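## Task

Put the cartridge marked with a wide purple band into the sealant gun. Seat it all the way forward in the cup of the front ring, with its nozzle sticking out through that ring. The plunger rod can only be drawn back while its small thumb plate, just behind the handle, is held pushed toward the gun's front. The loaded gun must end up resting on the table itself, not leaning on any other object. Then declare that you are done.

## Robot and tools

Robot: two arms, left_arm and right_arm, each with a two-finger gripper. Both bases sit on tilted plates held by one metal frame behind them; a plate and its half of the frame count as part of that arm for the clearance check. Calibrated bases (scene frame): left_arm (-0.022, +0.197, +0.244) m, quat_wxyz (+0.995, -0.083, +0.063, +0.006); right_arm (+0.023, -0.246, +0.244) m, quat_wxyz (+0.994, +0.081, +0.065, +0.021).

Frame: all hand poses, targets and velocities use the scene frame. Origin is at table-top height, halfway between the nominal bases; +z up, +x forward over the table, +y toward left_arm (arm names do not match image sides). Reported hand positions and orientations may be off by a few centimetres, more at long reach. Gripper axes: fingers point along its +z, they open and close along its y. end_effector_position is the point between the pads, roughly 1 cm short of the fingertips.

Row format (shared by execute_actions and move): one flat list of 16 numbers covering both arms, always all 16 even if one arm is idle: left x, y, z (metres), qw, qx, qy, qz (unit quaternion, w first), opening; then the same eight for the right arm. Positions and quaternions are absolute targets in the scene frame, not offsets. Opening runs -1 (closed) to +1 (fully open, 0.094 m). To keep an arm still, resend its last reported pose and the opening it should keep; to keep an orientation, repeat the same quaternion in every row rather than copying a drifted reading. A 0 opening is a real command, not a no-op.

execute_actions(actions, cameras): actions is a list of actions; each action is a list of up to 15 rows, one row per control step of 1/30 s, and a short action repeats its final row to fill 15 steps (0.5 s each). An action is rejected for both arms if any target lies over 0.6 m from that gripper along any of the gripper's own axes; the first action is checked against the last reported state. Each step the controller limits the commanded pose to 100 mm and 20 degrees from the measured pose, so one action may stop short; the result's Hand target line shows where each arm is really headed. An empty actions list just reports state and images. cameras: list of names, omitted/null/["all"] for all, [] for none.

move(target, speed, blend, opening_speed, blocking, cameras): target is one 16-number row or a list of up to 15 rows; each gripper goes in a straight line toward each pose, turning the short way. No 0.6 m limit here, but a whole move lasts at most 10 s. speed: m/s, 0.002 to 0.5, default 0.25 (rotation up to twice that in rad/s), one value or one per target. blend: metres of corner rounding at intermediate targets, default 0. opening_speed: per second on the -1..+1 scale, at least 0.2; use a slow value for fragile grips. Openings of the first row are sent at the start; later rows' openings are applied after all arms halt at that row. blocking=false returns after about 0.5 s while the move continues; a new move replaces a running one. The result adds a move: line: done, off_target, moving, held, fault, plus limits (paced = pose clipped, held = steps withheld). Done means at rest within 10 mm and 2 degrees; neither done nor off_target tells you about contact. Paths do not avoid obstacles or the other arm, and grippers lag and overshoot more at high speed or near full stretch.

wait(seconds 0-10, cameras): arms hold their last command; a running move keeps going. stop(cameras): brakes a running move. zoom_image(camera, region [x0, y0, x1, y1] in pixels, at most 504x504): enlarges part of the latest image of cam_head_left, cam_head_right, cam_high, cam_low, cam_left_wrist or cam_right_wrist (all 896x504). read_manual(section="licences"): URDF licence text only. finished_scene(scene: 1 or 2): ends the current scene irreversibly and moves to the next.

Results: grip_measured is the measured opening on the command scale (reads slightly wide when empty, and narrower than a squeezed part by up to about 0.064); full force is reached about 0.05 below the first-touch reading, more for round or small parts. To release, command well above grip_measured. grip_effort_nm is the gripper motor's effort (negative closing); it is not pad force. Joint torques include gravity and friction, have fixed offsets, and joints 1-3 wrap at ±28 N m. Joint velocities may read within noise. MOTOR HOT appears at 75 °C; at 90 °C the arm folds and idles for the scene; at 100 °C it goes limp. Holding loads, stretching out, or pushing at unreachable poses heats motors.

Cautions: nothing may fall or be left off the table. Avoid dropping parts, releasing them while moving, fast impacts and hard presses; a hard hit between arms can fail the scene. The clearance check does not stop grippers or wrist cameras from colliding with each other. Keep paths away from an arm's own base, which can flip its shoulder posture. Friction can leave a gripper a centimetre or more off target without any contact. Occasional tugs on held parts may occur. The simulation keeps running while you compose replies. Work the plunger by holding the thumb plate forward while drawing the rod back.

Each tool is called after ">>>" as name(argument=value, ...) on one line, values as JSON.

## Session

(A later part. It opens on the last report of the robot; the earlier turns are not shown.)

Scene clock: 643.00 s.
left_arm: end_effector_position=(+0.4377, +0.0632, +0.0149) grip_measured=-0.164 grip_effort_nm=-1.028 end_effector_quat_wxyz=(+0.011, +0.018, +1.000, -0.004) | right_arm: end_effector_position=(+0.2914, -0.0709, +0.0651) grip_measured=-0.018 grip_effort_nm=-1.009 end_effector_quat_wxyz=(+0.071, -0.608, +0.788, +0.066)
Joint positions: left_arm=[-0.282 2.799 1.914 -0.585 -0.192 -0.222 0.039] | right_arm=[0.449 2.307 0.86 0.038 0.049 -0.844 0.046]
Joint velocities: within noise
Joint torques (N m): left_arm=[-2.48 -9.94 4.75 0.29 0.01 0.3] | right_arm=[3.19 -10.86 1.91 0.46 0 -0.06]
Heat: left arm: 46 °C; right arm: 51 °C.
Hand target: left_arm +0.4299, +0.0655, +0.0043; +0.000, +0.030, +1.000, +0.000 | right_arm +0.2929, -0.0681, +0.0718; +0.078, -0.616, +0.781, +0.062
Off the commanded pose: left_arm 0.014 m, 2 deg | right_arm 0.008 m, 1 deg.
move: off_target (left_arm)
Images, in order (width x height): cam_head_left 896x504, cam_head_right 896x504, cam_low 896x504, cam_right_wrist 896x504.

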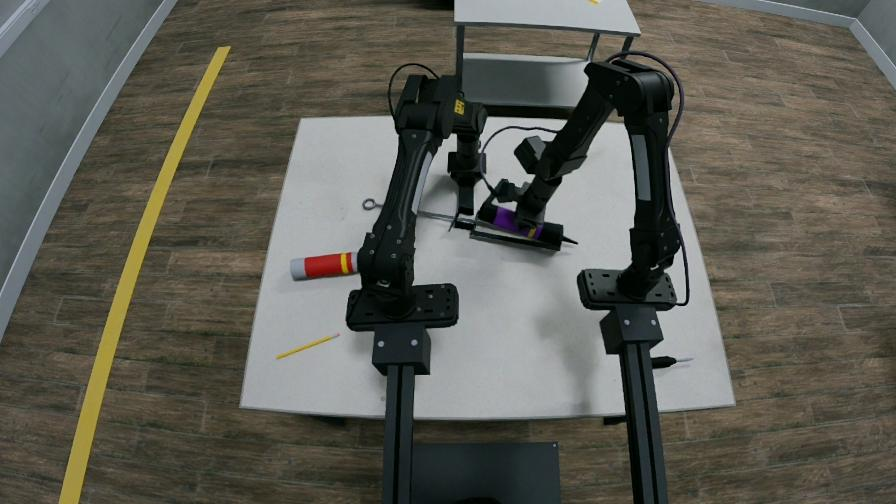

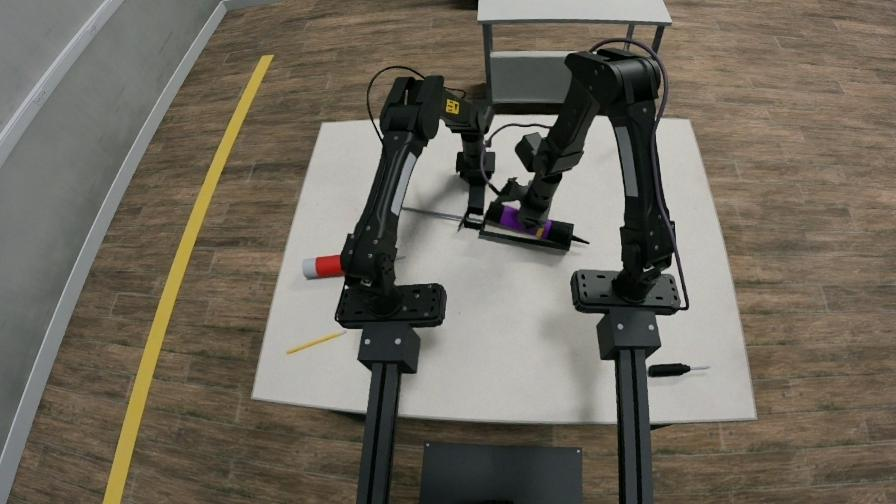

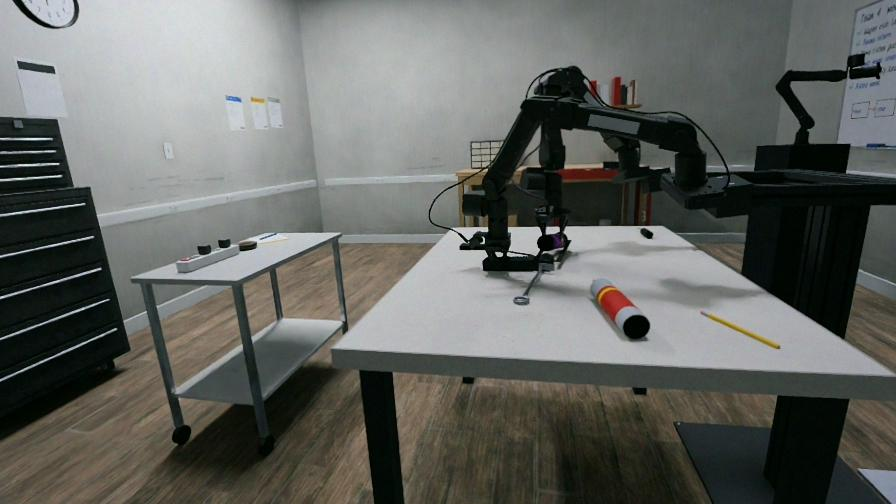

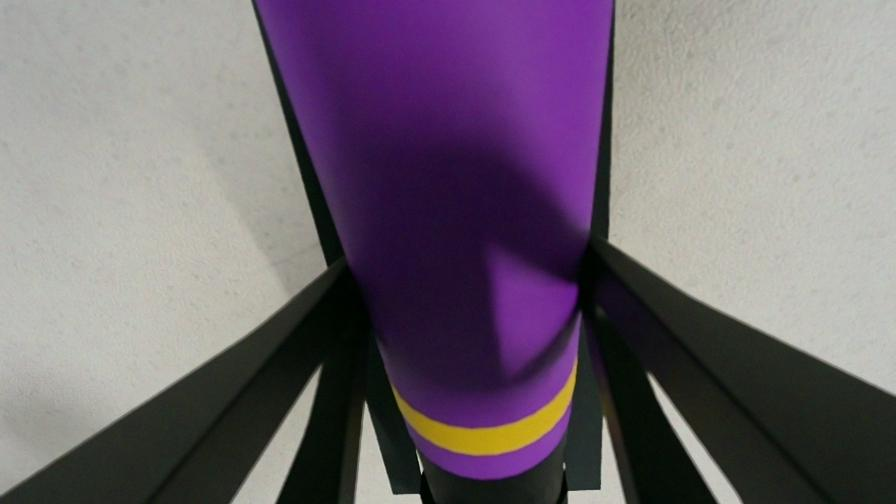

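>>> zoom_image(camera="cam_head_left", region=[455, 195, 505, 240])

>>> zoom_image(camera="cam_head_right", region=[465, 195, 515, 240])

>>> zoom_image(camera="cam_low", region=[525, 225, 575, 270])

Scaled by 10.080 from the camera's 896x504 image, which has a finer 1280x720 frame.

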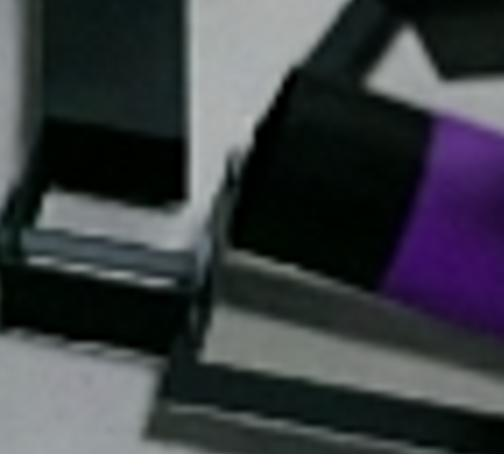

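Scaled by 10.080 from the camera's 896x504 image, which has a finer 1280x720 frame.

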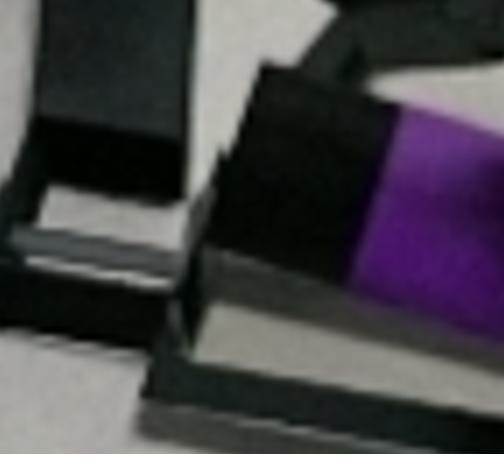

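Scaled by 10.080 from the camera's 896x504 image, which has a finer 1280x720 frame.

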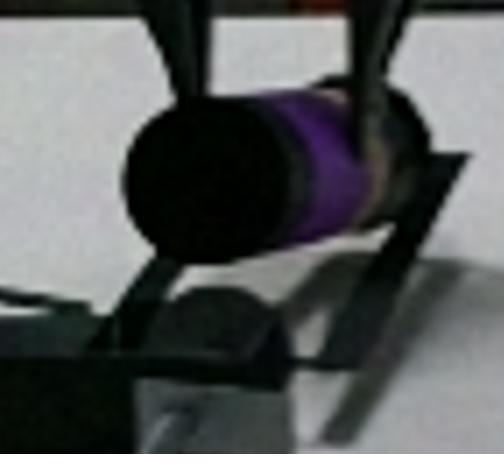

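>>> move(target=[0.43,0.0655,0.004,0,0.03,0.9995,0,-0.3,0.289,-0.067,0.055,0.0374,-0.6218,0.7817,0.03,-0.1], speed=0.03, cameras=["cam_head_left","cam_head_right","cam_right_wrist","cam_low"])

>>> zoom_image(camera="cam_head_left", region=[450, 180, 590, 270])

>>> zoom_image(camera="cam_head_left", region=[455, 195, 505, 240])

>>> zoom_image(camera="cam_low", region=[525, 225, 575, 270])

Scene clock: 665.60 s.
left_arm: end_effector_position=(+0.4377, +0.0631, +0.0149) grip_measured=-0.164 grip_effort_nm=-1.028 end_effector_quat_wxyz=(+0.011, +0.018, +1.000, -0.004) | right_arm: end_effector_position=(+0.2893, -0.0694, +0.0550) grip_measured=-0.018 grip_effort_nm=-1.004 end_effector_quat_wxyz=(+0.043, -0.616, +0.786, +0.037)
Joint positions: left_arm=[-0.282 2.799 1.914 -0.585 -0.191 -0.222 0.039] | right_arm=[0.488 2.362 0.919 -0.017 0.119 -0.815 0.046]
Joint velocities: within noise
Joint torques (N m): left_arm=[-2.45 -9.8 4.66 0.31 -0.02 0.29] | right_arm=[3.54 -8.4 3.86 0.19 0.13 -0.02]
Heat: left arm: 47 °C; right arm: 49 °C.
Hand target: left_arm +0.4299, +0.0655, +0.0043; +0.000, +0.030, +1.000, +0.000 | right_arm +0.2890, -0.0670, +0.0551; +0.038, -0.622, +0.782, +0.030
Off the commanded pose: left_arm 0.014 m, 2 deg | right_arm 0.002 m, 1 deg.
move: off_target (left_arm)
Images, in order (width x height): cam_head_left 896x504, cam_head_right 896x504, cam_low 896x504, cam_right_wrist 896x504.

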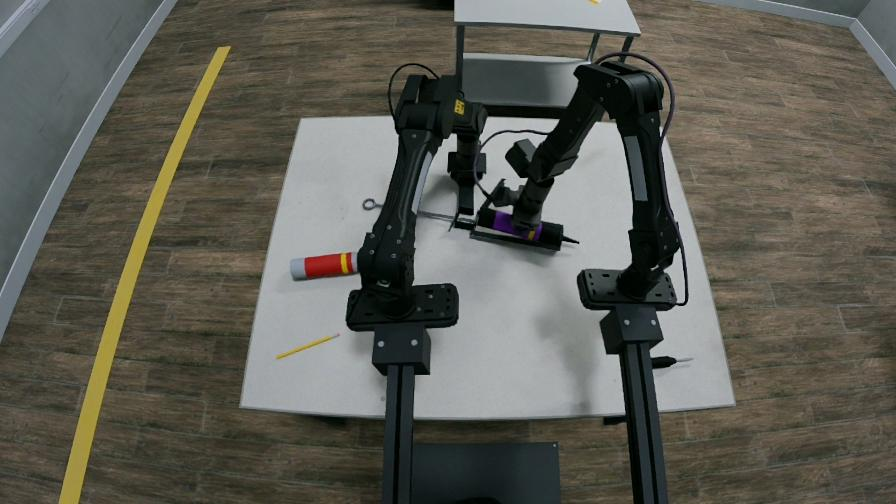

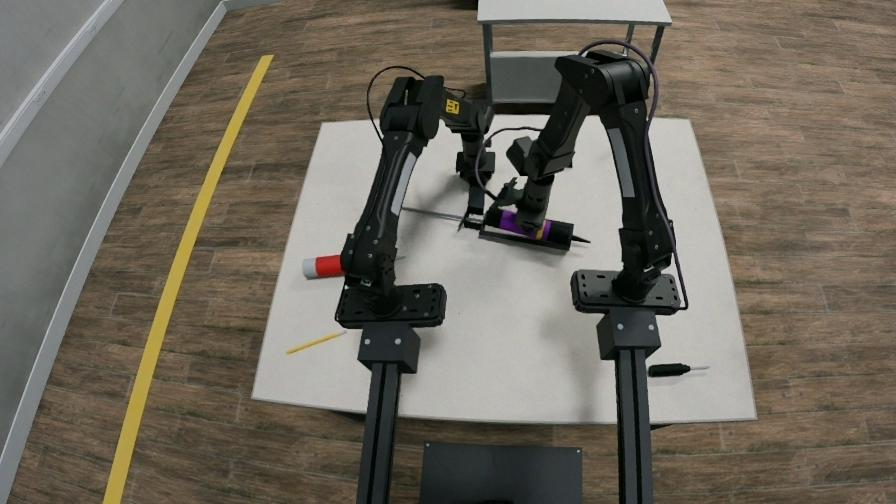

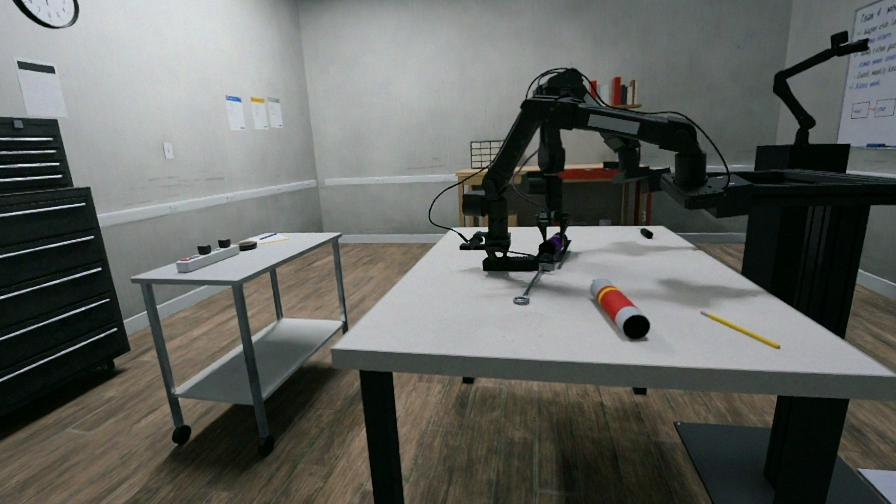

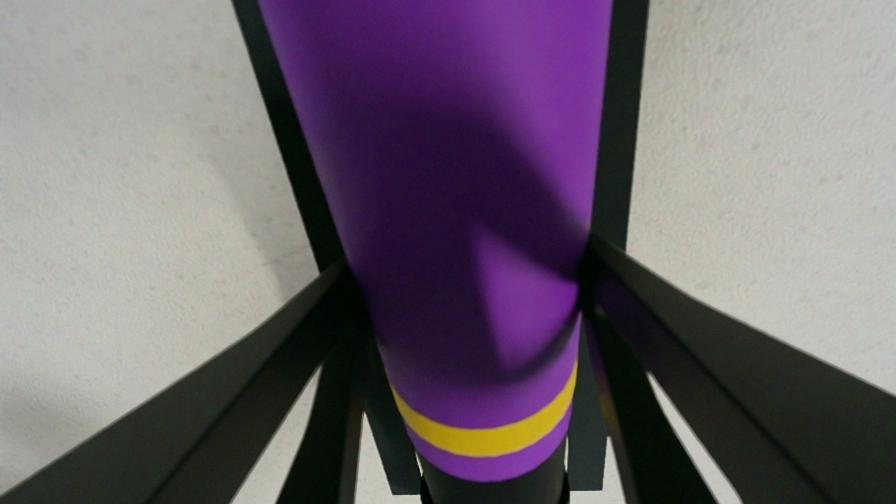

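Scaled by 3.600 from the camera's 896x504 image, which has a finer 1280x720 frame.

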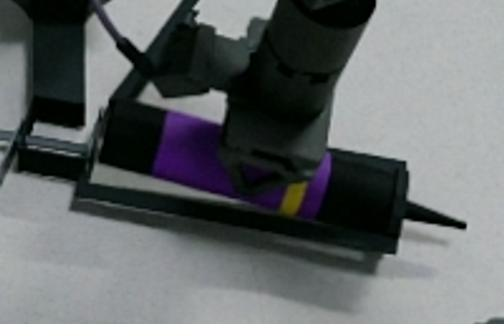

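Scaled by 10.080 from the camera's 896x504 image, which has a finer 1280x720 frame.

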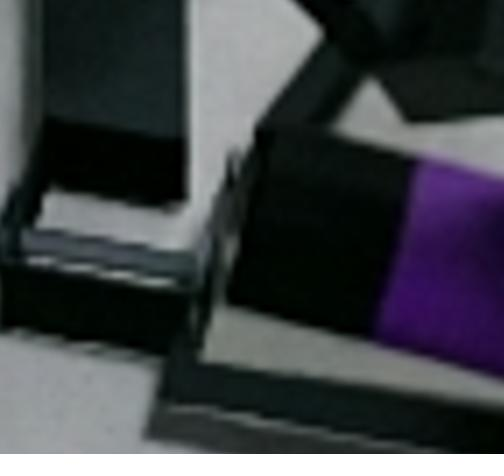

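Scaled by 10.080 from the camera's 896x504 image, which has a finer 1280x720 frame.

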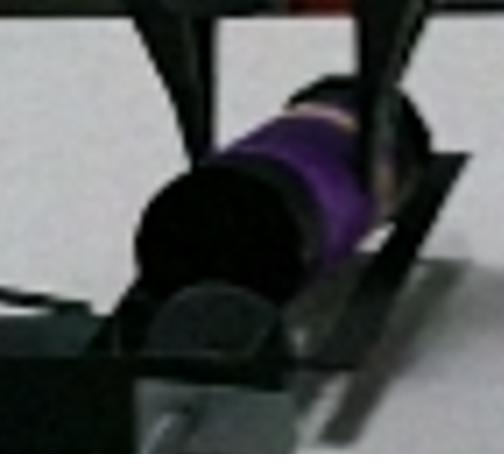

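>>> move(target=[0.43,0.0655,0.004,0,0.03,0.9995,0,-0.3,0.2895,-0.066,0.0435,0,-0.6225,0.7826,0,-0.1], speed=0.03, cameras=["cam_head_left","cam_head_right","cam_right_wrist","cam_low"])

>>> zoom_image(camera="cam_head_left", region=[450, 180, 590, 270])

>>> zoom_image(camera="cam_head_left", region=[455, 195, 505, 240])

>>> zoom_image(camera="cam_low", region=[525, 225, 575, 270])

Scene clock: 675.30 s.
left_arm: end_effector_position=(+0.4377, +0.0631, +0.0149) grip_measured=-0.164 grip_effort_nm=-1.023 end_effector_quat_wxyz=(+0.011, +0.018, +1.000, -0.004) | right_arm: end_effector_position=(+0.2890, -0.0699, +0.0429) grip_measured=-0.018 grip_effort_nm=-1.004 end_effector_quat_wxyz=(+0.002, -0.616, +0.788, +0.007)
Joint positions: left_arm=[-0.282 2.799 1.914 -0.585 -0.191 -0.222 0.039] | right_arm=[0.519 2.436 1.015 -0.117 0.192 -0.77 0.046]
Joint velocities: within noise
Joint torques (N m): left_arm=[-2.48 -9.78 4.77 0.32 0 0.29] | right_arm=[3.74 -8.81 4.11 0.09 0.15 0.03]
Heat: left arm: 47 °C; right arm: 48 °C.
Hand target: left_arm +0.4299, +0.0655, +0.0043; +0.000, +0.030, +1.000, +0.000 | right_arm +0.2894, -0.0660, +0.0436; +0.000, -0.623, +0.783, +0.000
Off the commanded pose: left_arm 0.014 m, 2 deg | right_arm 0.004 m, 1 deg.
move: off_target (left_arm)
Images, in order (width x height): cam_head_left 896x504, cam_head_right 896x504, cam_low 896x504, cam_right_wrist 896x504.

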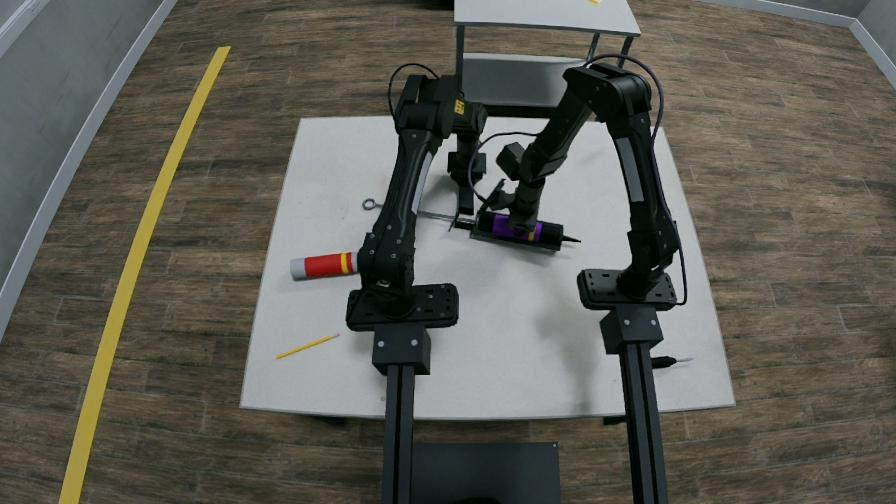

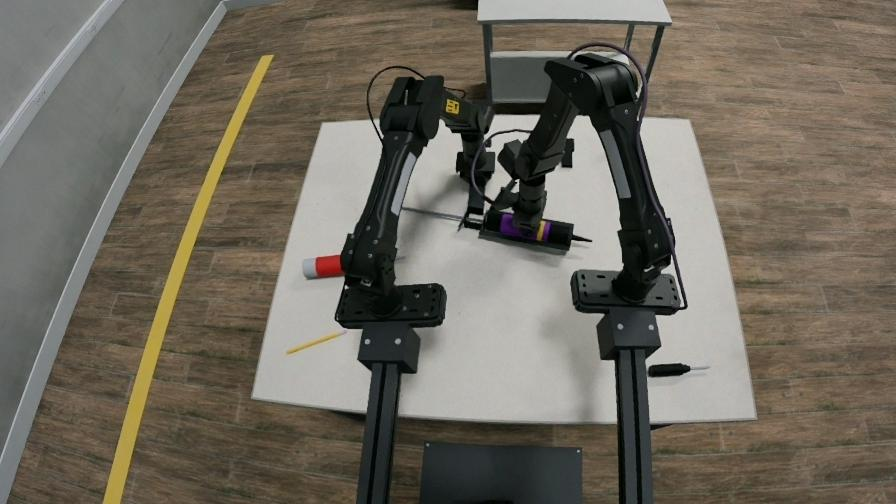

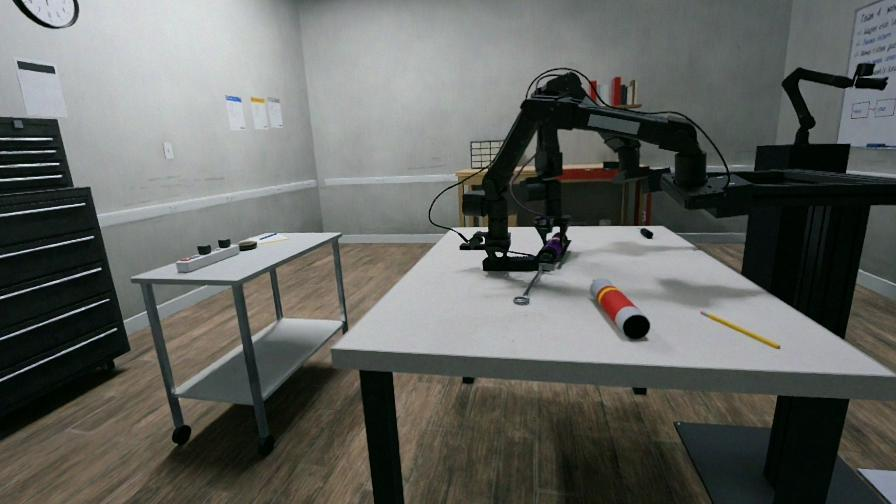

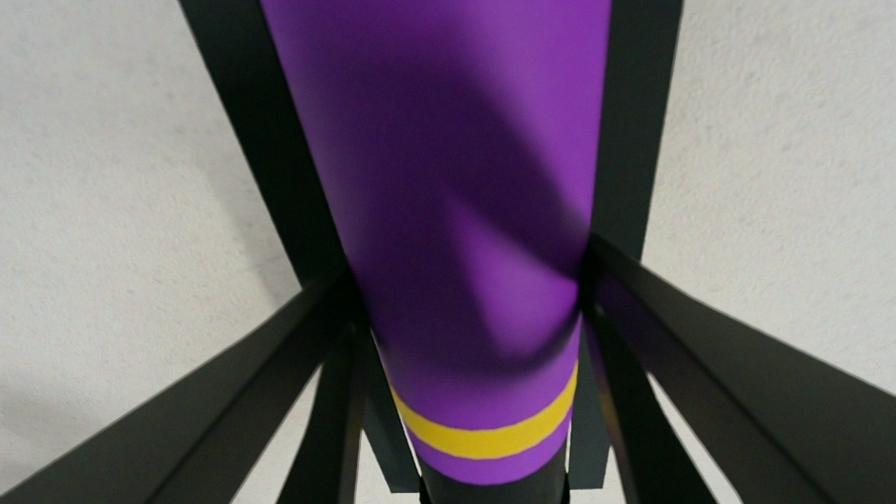

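Scaled by 3.600 from the camera's 896x504 image, which has a finer 1280x720 frame.

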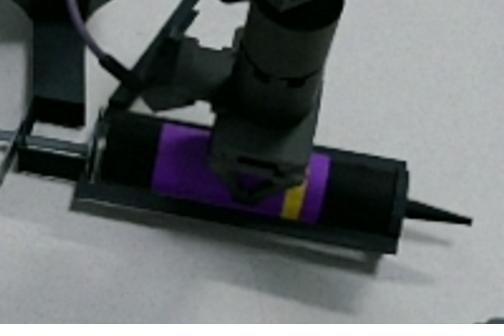

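Scaled by 10.080 from the camera's 896x504 image, which has a finer 1280x720 frame.

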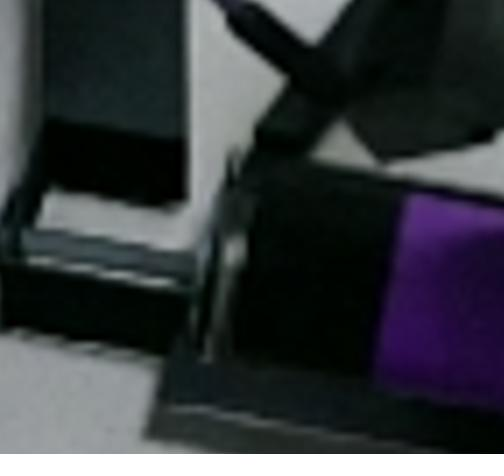

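Scaled by 10.080 from the camera's 896x504 image, which has a finer 1280x720 frame.

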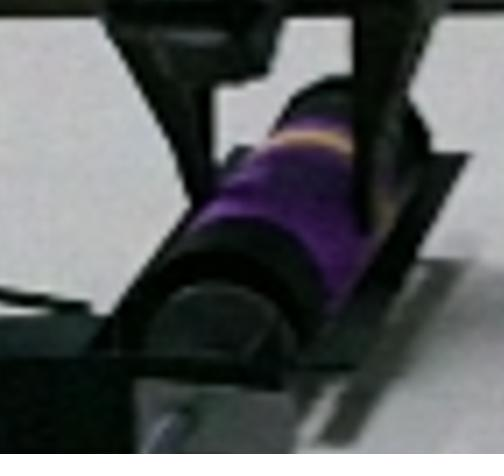

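>>> move(target=[0.43,0.0655,0.004,0,0.03,0.9995,0,-0.3,0.287,-0.0755,0.0435,0,-0.6225,0.7826,0,-0.1], speed=0.03, cameras=["cam_head_left","cam_right_wrist"])

>>> zoom_image(camera="cam_head_left", region=[455, 195, 505, 240])

>>> zoom_image(camera="cam_head_left", region=[540, 215, 590, 260])

Scene clock: 679.30 s.
left_arm: end_effector_position=(+0.4377, +0.0631, +0.0149) grip_measured=-0.164 grip_effort_nm=-1.028 end_effector_quat_wxyz=(+0.011, +0.018, +1.000, -0.004) | right_arm: end_effector_position=(+0.2882, -0.0703, +0.0420) grip_measured=-0.018 grip_effort_nm=-1.009 end_effector_quat_wxyz=(+0.005, -0.618, +0.786, +0.007)
Joint positions: left_arm=[-0.282 2.799 1.914 -0.585 -0.191 -0.222 0.039] | right_arm=[0.519 2.436 1.005 -0.1 0.192 -0.778 0.046]
Joint velocities: within noise
Joint torques (N m): left_arm=[-2.37 -9.87 4.83 0.28 -0.01 0.31] | right_arm=[1.96 -10.02 1.99 0.16 0.15 -0.13]
Heat: left arm: 47 °C; right arm: 48 °C.
Hand target: left_arm +0.4299, +0.0655, +0.0043; +0.000, +0.030, +1.000, +0.000 | right_arm +0.2870, -0.0754, +0.0435; +0.000, -0.623, +0.783, +0.000
Off the commanded pose: left_arm 0.014 m, 2 deg | right_arm 0.006 m, 1 deg.
move: off_target (left_arm)
Images, in order (width x height): cam_head_left 896x504, cam_right_wrist 896x504.

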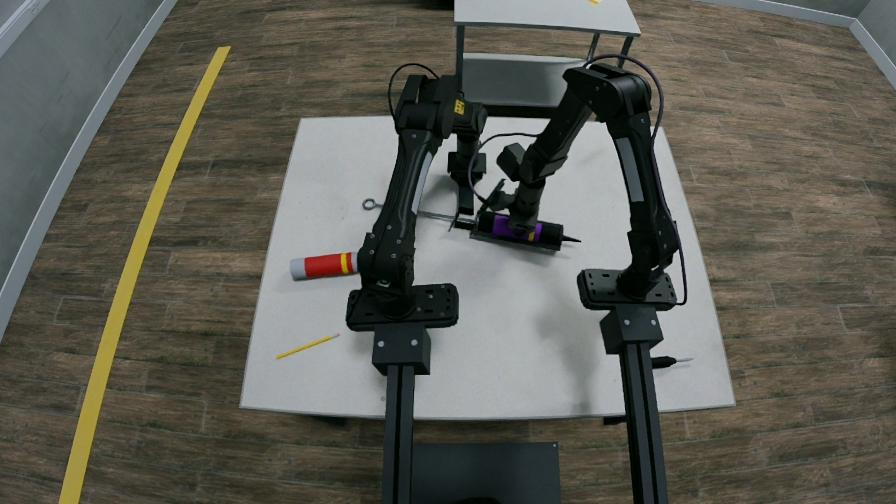

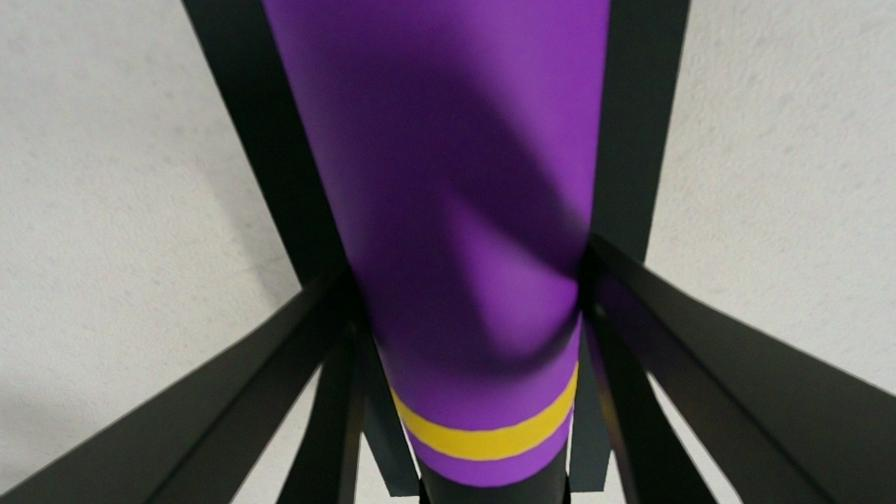

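Scaled by 10.080 from the camera's 896x504 image, which has a finer 1280x720 frame.

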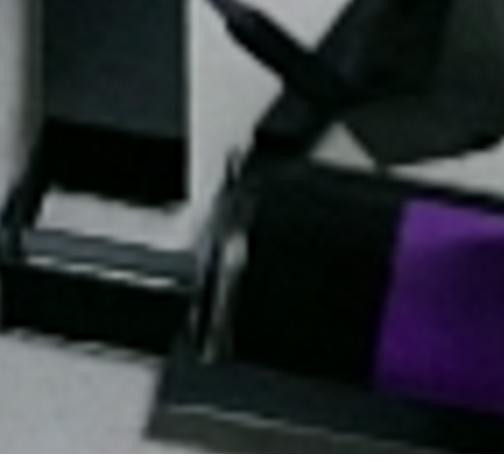

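Scaled by 10.080 from the camera's 896x504 image, which has a finer 1280x720 frame.

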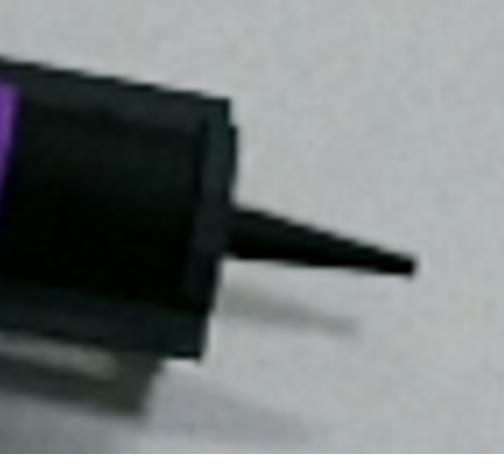

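>>> move(target=[[0.43,0.0655,0.004,0,0.03,0.9995,0,-0.3,0.2885,-0.0705,0.0435,0,-0.6225,0.7826,0,-0.1],[0.43,0.0655,0.004,0,0.03,0.9995,0,-0.3,0.2885,-0.0705,0.0435,0,-0.6225,0.7826,0,0.4]], speed=0.03, opening_speed=0.5, cameras=["cam_head_left","cam_right_wrist"])

>>> move(target=[0.43,0.0655,0.004,0,0.03,0.9995,0,-0.3,0.2885,-0.0705,0.16,0,-0.6225,0.7826,0,0.4], speed=0.1)

>>> zoom_image(camera="cam_head_left", region=[455, 195, 505, 240])

>>> zoom_image(camera="cam_head_left", region=[540, 215, 590, 260])

>>> zoom_image(camera="cam_low", region=[525, 225, 575, 270])

Scene clock: 687.63 s.
left_arm: end_effector_position=(+0.4378, +0.0632, +0.0149) grip_measured=-0.168 grip_effort_nm=-1.033 end_effector_quat_wxyz=(+0.011, +0.018, +1.000, -0.003) | right_arm: end_effector_position=(+0.2875, -0.0721, +0.0420) grip_measured=+0.397 grip_effort_nm=0.168 end_effector_quat_wxyz=(+0.002, -0.619, +0.785, +0.004)
Joint positions: left_arm=[-0.282 2.799 1.914 -0.585 -0.192 -0.222 0.039] | right_arm=[0.519 2.436 1.004 -0.106 0.198 -0.778 0.066]
Joint velocities: within noise
Joint torques (N m): left_arm=[-2.47 -9.89 4.75 0.29 -0.03 0.3] | right_arm=[2.88 -9.33 3.49 0.06 0.09 0]
Heat: left arm: 47 °C; right arm: 48 °C.
Hand target: left_arm +0.4299, +0.0655, +0.0043; +0.000, +0.030, +1.000, +0.000 | right_arm +0.2884, -0.0705, +0.0435; +0.000, -0.623, +0.783, +0.000
Off the commanded pose: left_arm 0.014 m, 2 deg | right_arm 0.002 m, 1 deg.
move: off_target (left_arm)
Images, in order (width x height): cam_head_left 896x504, cam_right_wrist 896x504.

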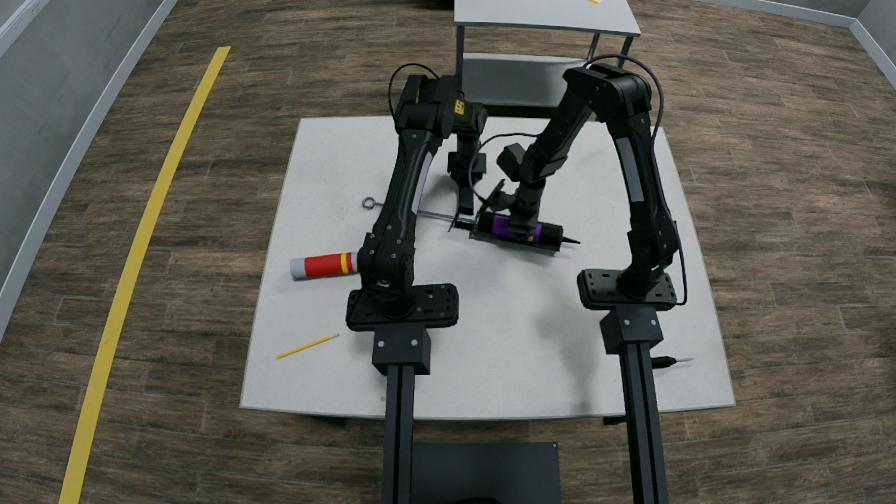

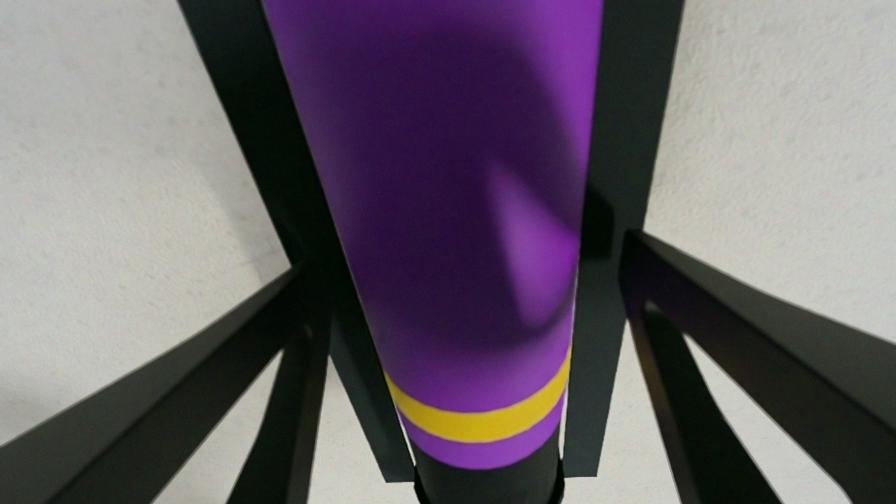

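Scene clock: 689.53 s.
left_arm: end_effector_position=(+0.4378, +0.0632, +0.0149) grip_measured=-0.168 grip_effort_nm=-1.028 end_effector_quat_wxyz=(+0.011, +0.018, +1.000, -0.003) | right_arm: end_effector_position=(+0.2831, -0.0762, +0.1490) grip_measured=+0.397 grip_effort_nm=0.168 end_effector_quat_wxyz=(-0.013, -0.620, +0.784, +0.005)
Joint positions: left_arm=[-0.282 2.799 1.914 -0.585 -0.192 -0.222 0.039] | right_arm=[0.586 2.076 0.987 -0.492 0.2 -0.707 0.066]
Joint velocities: within noise
Joint torques (N m): left_arm=[-2.54 -9.96 4.68 0.3 0 0.29] | right_arm=[3.44 -10.69 5.49 -0.01 0.09 0.06]
Heat: left arm: 47 °C; right arm: 48 °C.
Hand target: left_arm +0.4299, +0.0655, +0.0043; +0.000, +0.030, +1.000, +0.000 | right_arm +0.2884, -0.0705, +0.1598; +0.000, -0.623, +0.783, +0.000
Off the commanded pose: left_arm 0.014 m, 2 deg | right_arm 0.014 m, 2 deg.
move: off_target (left_arm, right_arm)

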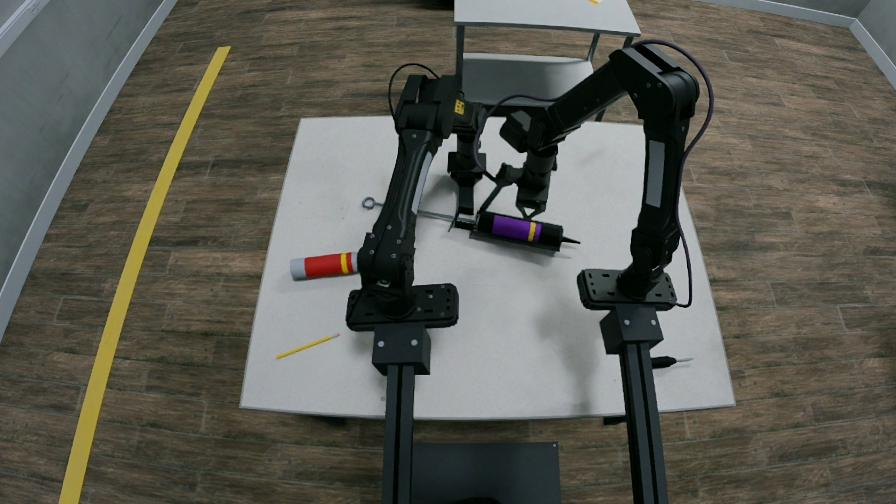

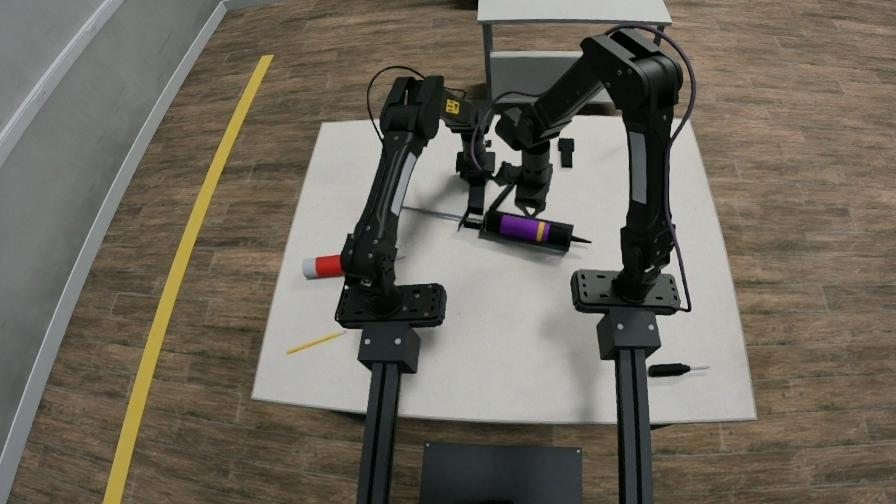

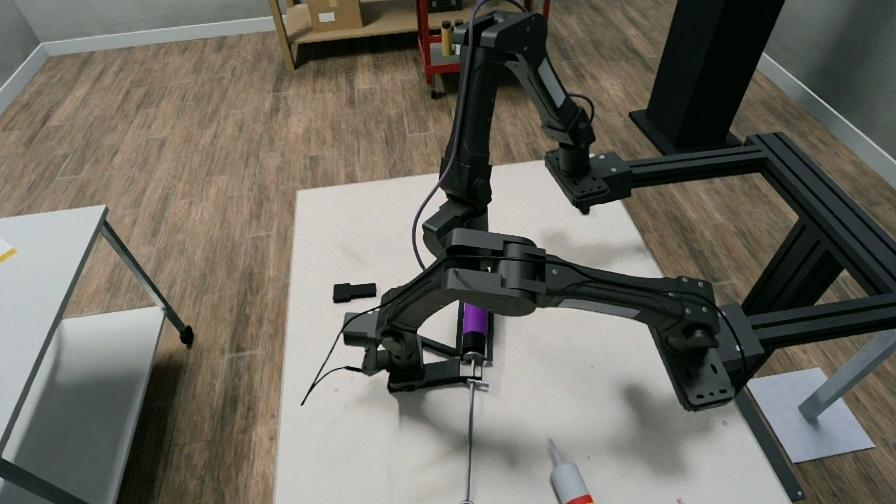

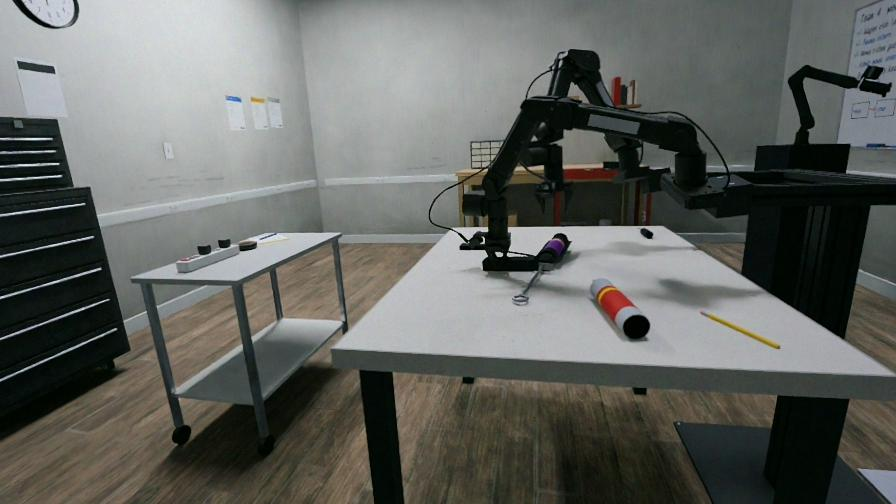

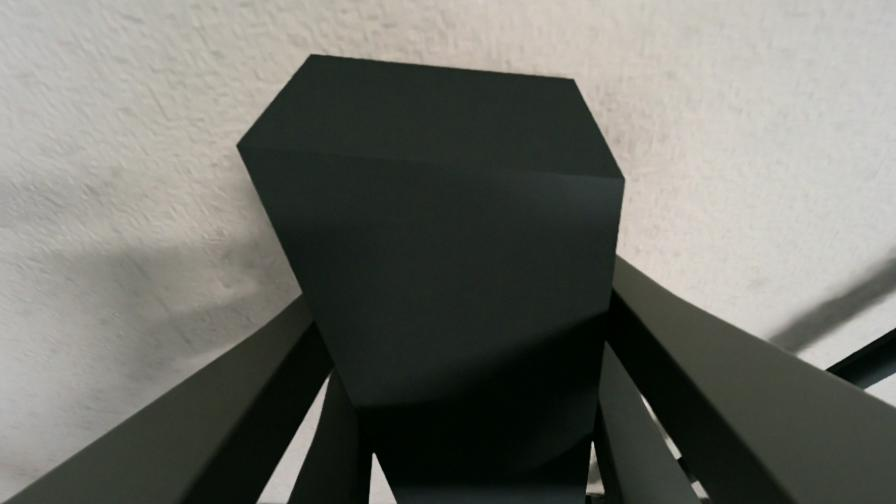

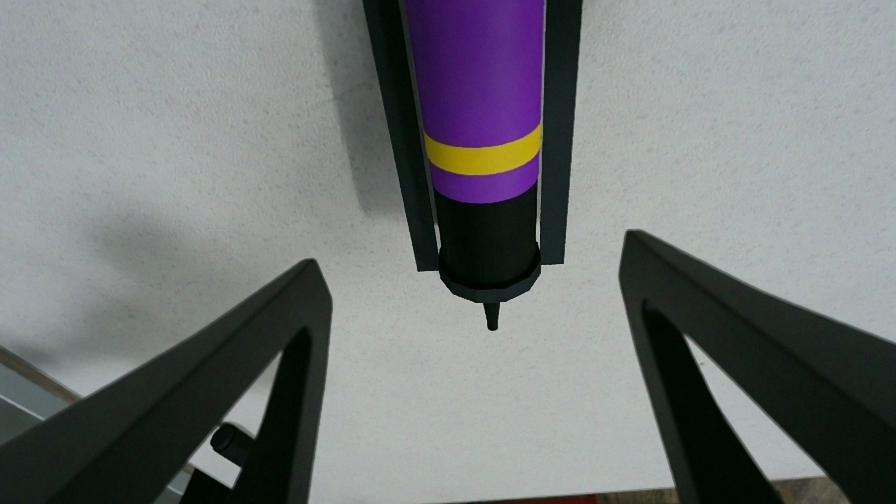

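Scaled by 10.080 from the camera's 896x504 image, which has a finer 1280x720 frame.

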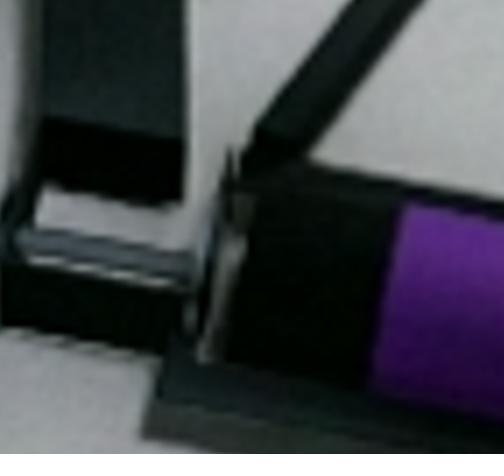

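Scaled by 10.080 from the camera's 896x504 image, which has a finer 1280x720 frame.

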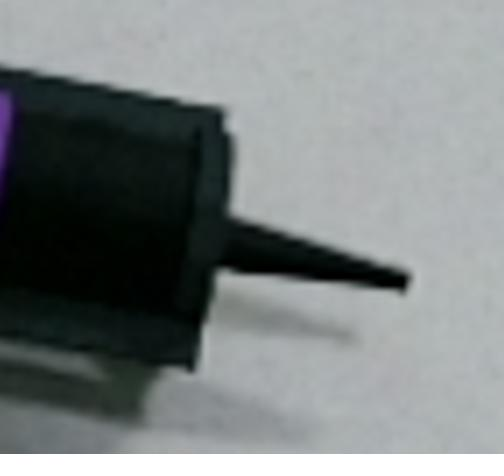

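Scaled by 10.080 from the camera's 896x504 image, which has a finer 1280x720 frame.

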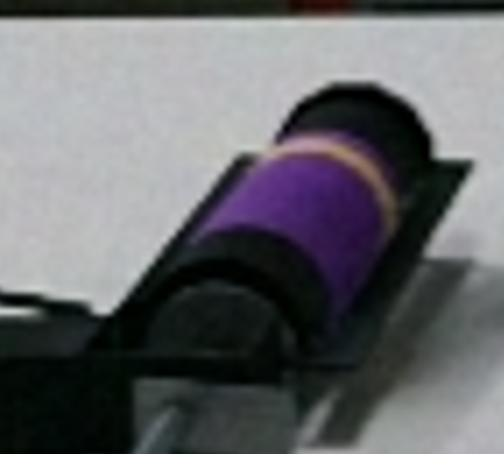

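>>> zoom_image(camera="cam_right_wrist", region=[390, 180, 590, 350])

Scaled by 2.520 from the camera's 896x504 image, which has a finer 1280x720 frame.

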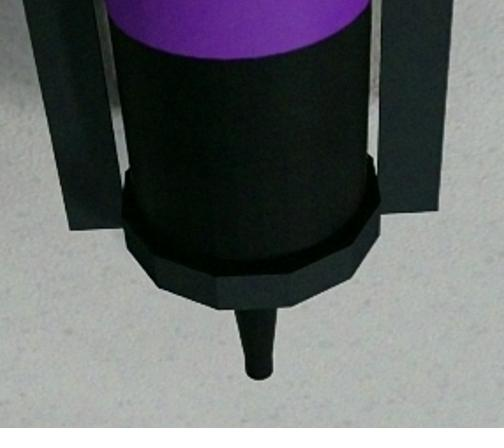

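>>> move(target=[[0.43,0.0655,0.004,0,0.03,0.9995,0,-0.3,0.2895,-0.066,0.0445,0,-0.6225,0.7826,0,0.4],[0.43,0.0655,0.004,0,0.03,0.9995,0,-0.3,0.2895,-0.066,0.0445,0,-0.6225,0.7826,0,-0.1],[0.43,0.0655,0.004,0,0.03,0.9995,0,-0.3,0.285,-0.085,0.0445,0,-0.6225,0.7826,0,-0.1]], speed=[0.1,0.03,0.03], opening_speed=0.6, cameras=["cam_head_left","cam_right_wrist"])

>>> zoom_image(camera="cam_head_left", region=[455, 195, 505, 240])

>>> zoom_image(camera="cam_head_left", region=[540, 215, 590, 260])

Scene clock: 710.57 s.
left_arm: end_effector_position=(+0.4380, +0.0641, +0.0149) grip_measured=-0.170 grip_effort_nm=-1.023 end_effector_quat_wxyz=(+0.012, +0.016, +1.000, -0.001) | right_arm: end_effector_position=(+0.2873, -0.0694, +0.0462) grip_measured=-0.095 grip_effort_nm=-0.266 end_effector_quat_wxyz=(+0.015, -0.626, +0.780, +0.013)
Joint positions: left_arm=[-0.282 2.799 1.914 -0.585 -0.197 -0.227 0.039] | right_arm=[0.517 2.414 0.979 -0.079 0.177 -0.802 0.043]
Joint velocities: within noise
Joint torques (N m): left_arm=[-2.48 -9.94 4.7 0.28 0.04 0.35] | right_arm=[0.34 -9.58 1.1 0.16 0.27 -0.09]
Heat: left arm: 47 °C; right arm: 49 °C.
Hand target: left_arm +0.4298, +0.0655, +0.0043; +0.000, +0.030, +1.000, +0.000 | right_arm +0.2847, -0.0846, +0.0445; +0.000, -0.623, +0.783, +0.000
Off the commanded pose: left_arm 0.014 m, 2 deg | right_arm 0.016 m, 2 deg.
move: off_target (left_arm, right_arm)
Images, in order (width x height): cam_head_left 896x504, cam_right_wrist 896x504.

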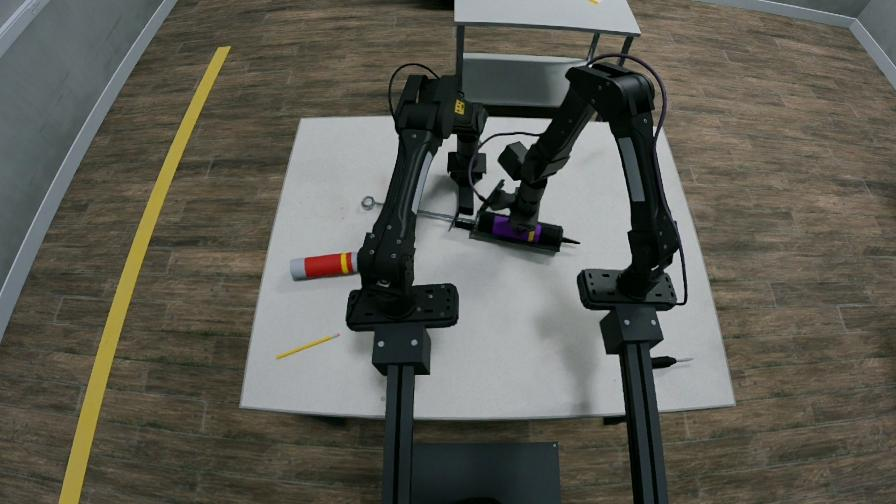

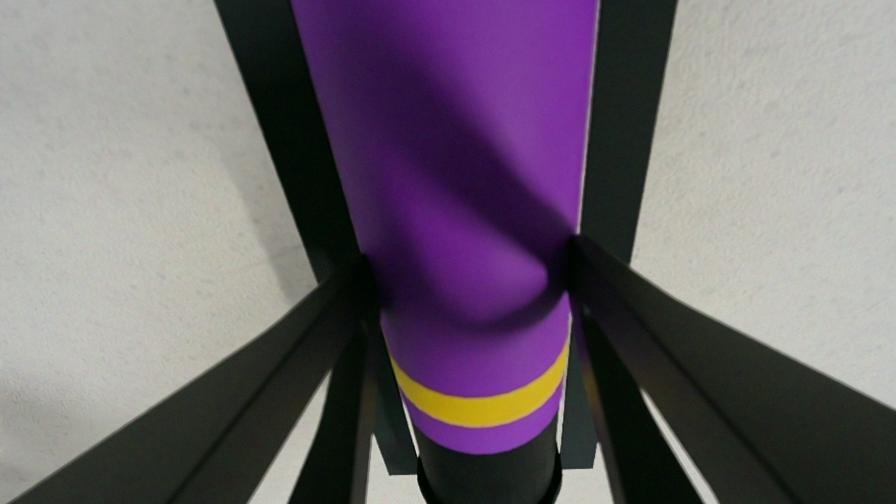

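Scaled by 10.080 from the camera's 896x504 image, which has a finer 1280x720 frame.

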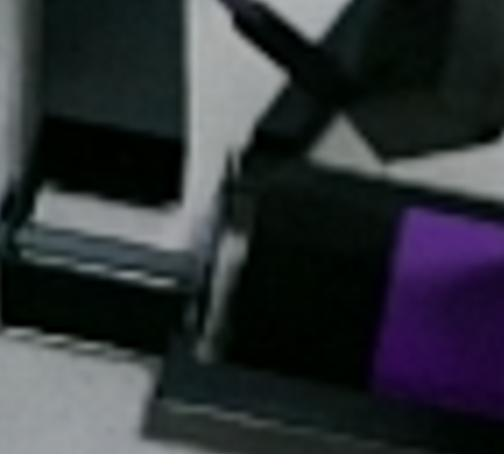

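Scaled by 10.080 from the camera's 896x504 image, which has a finer 1280x720 frame.

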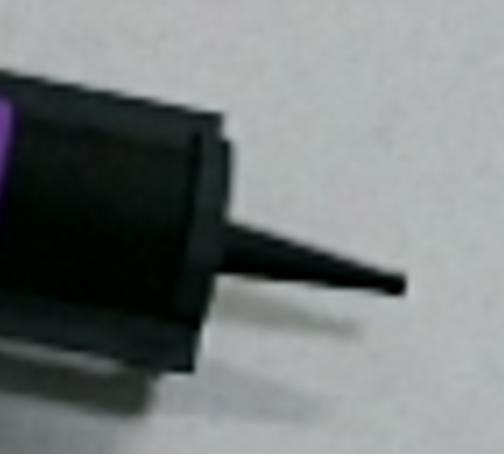

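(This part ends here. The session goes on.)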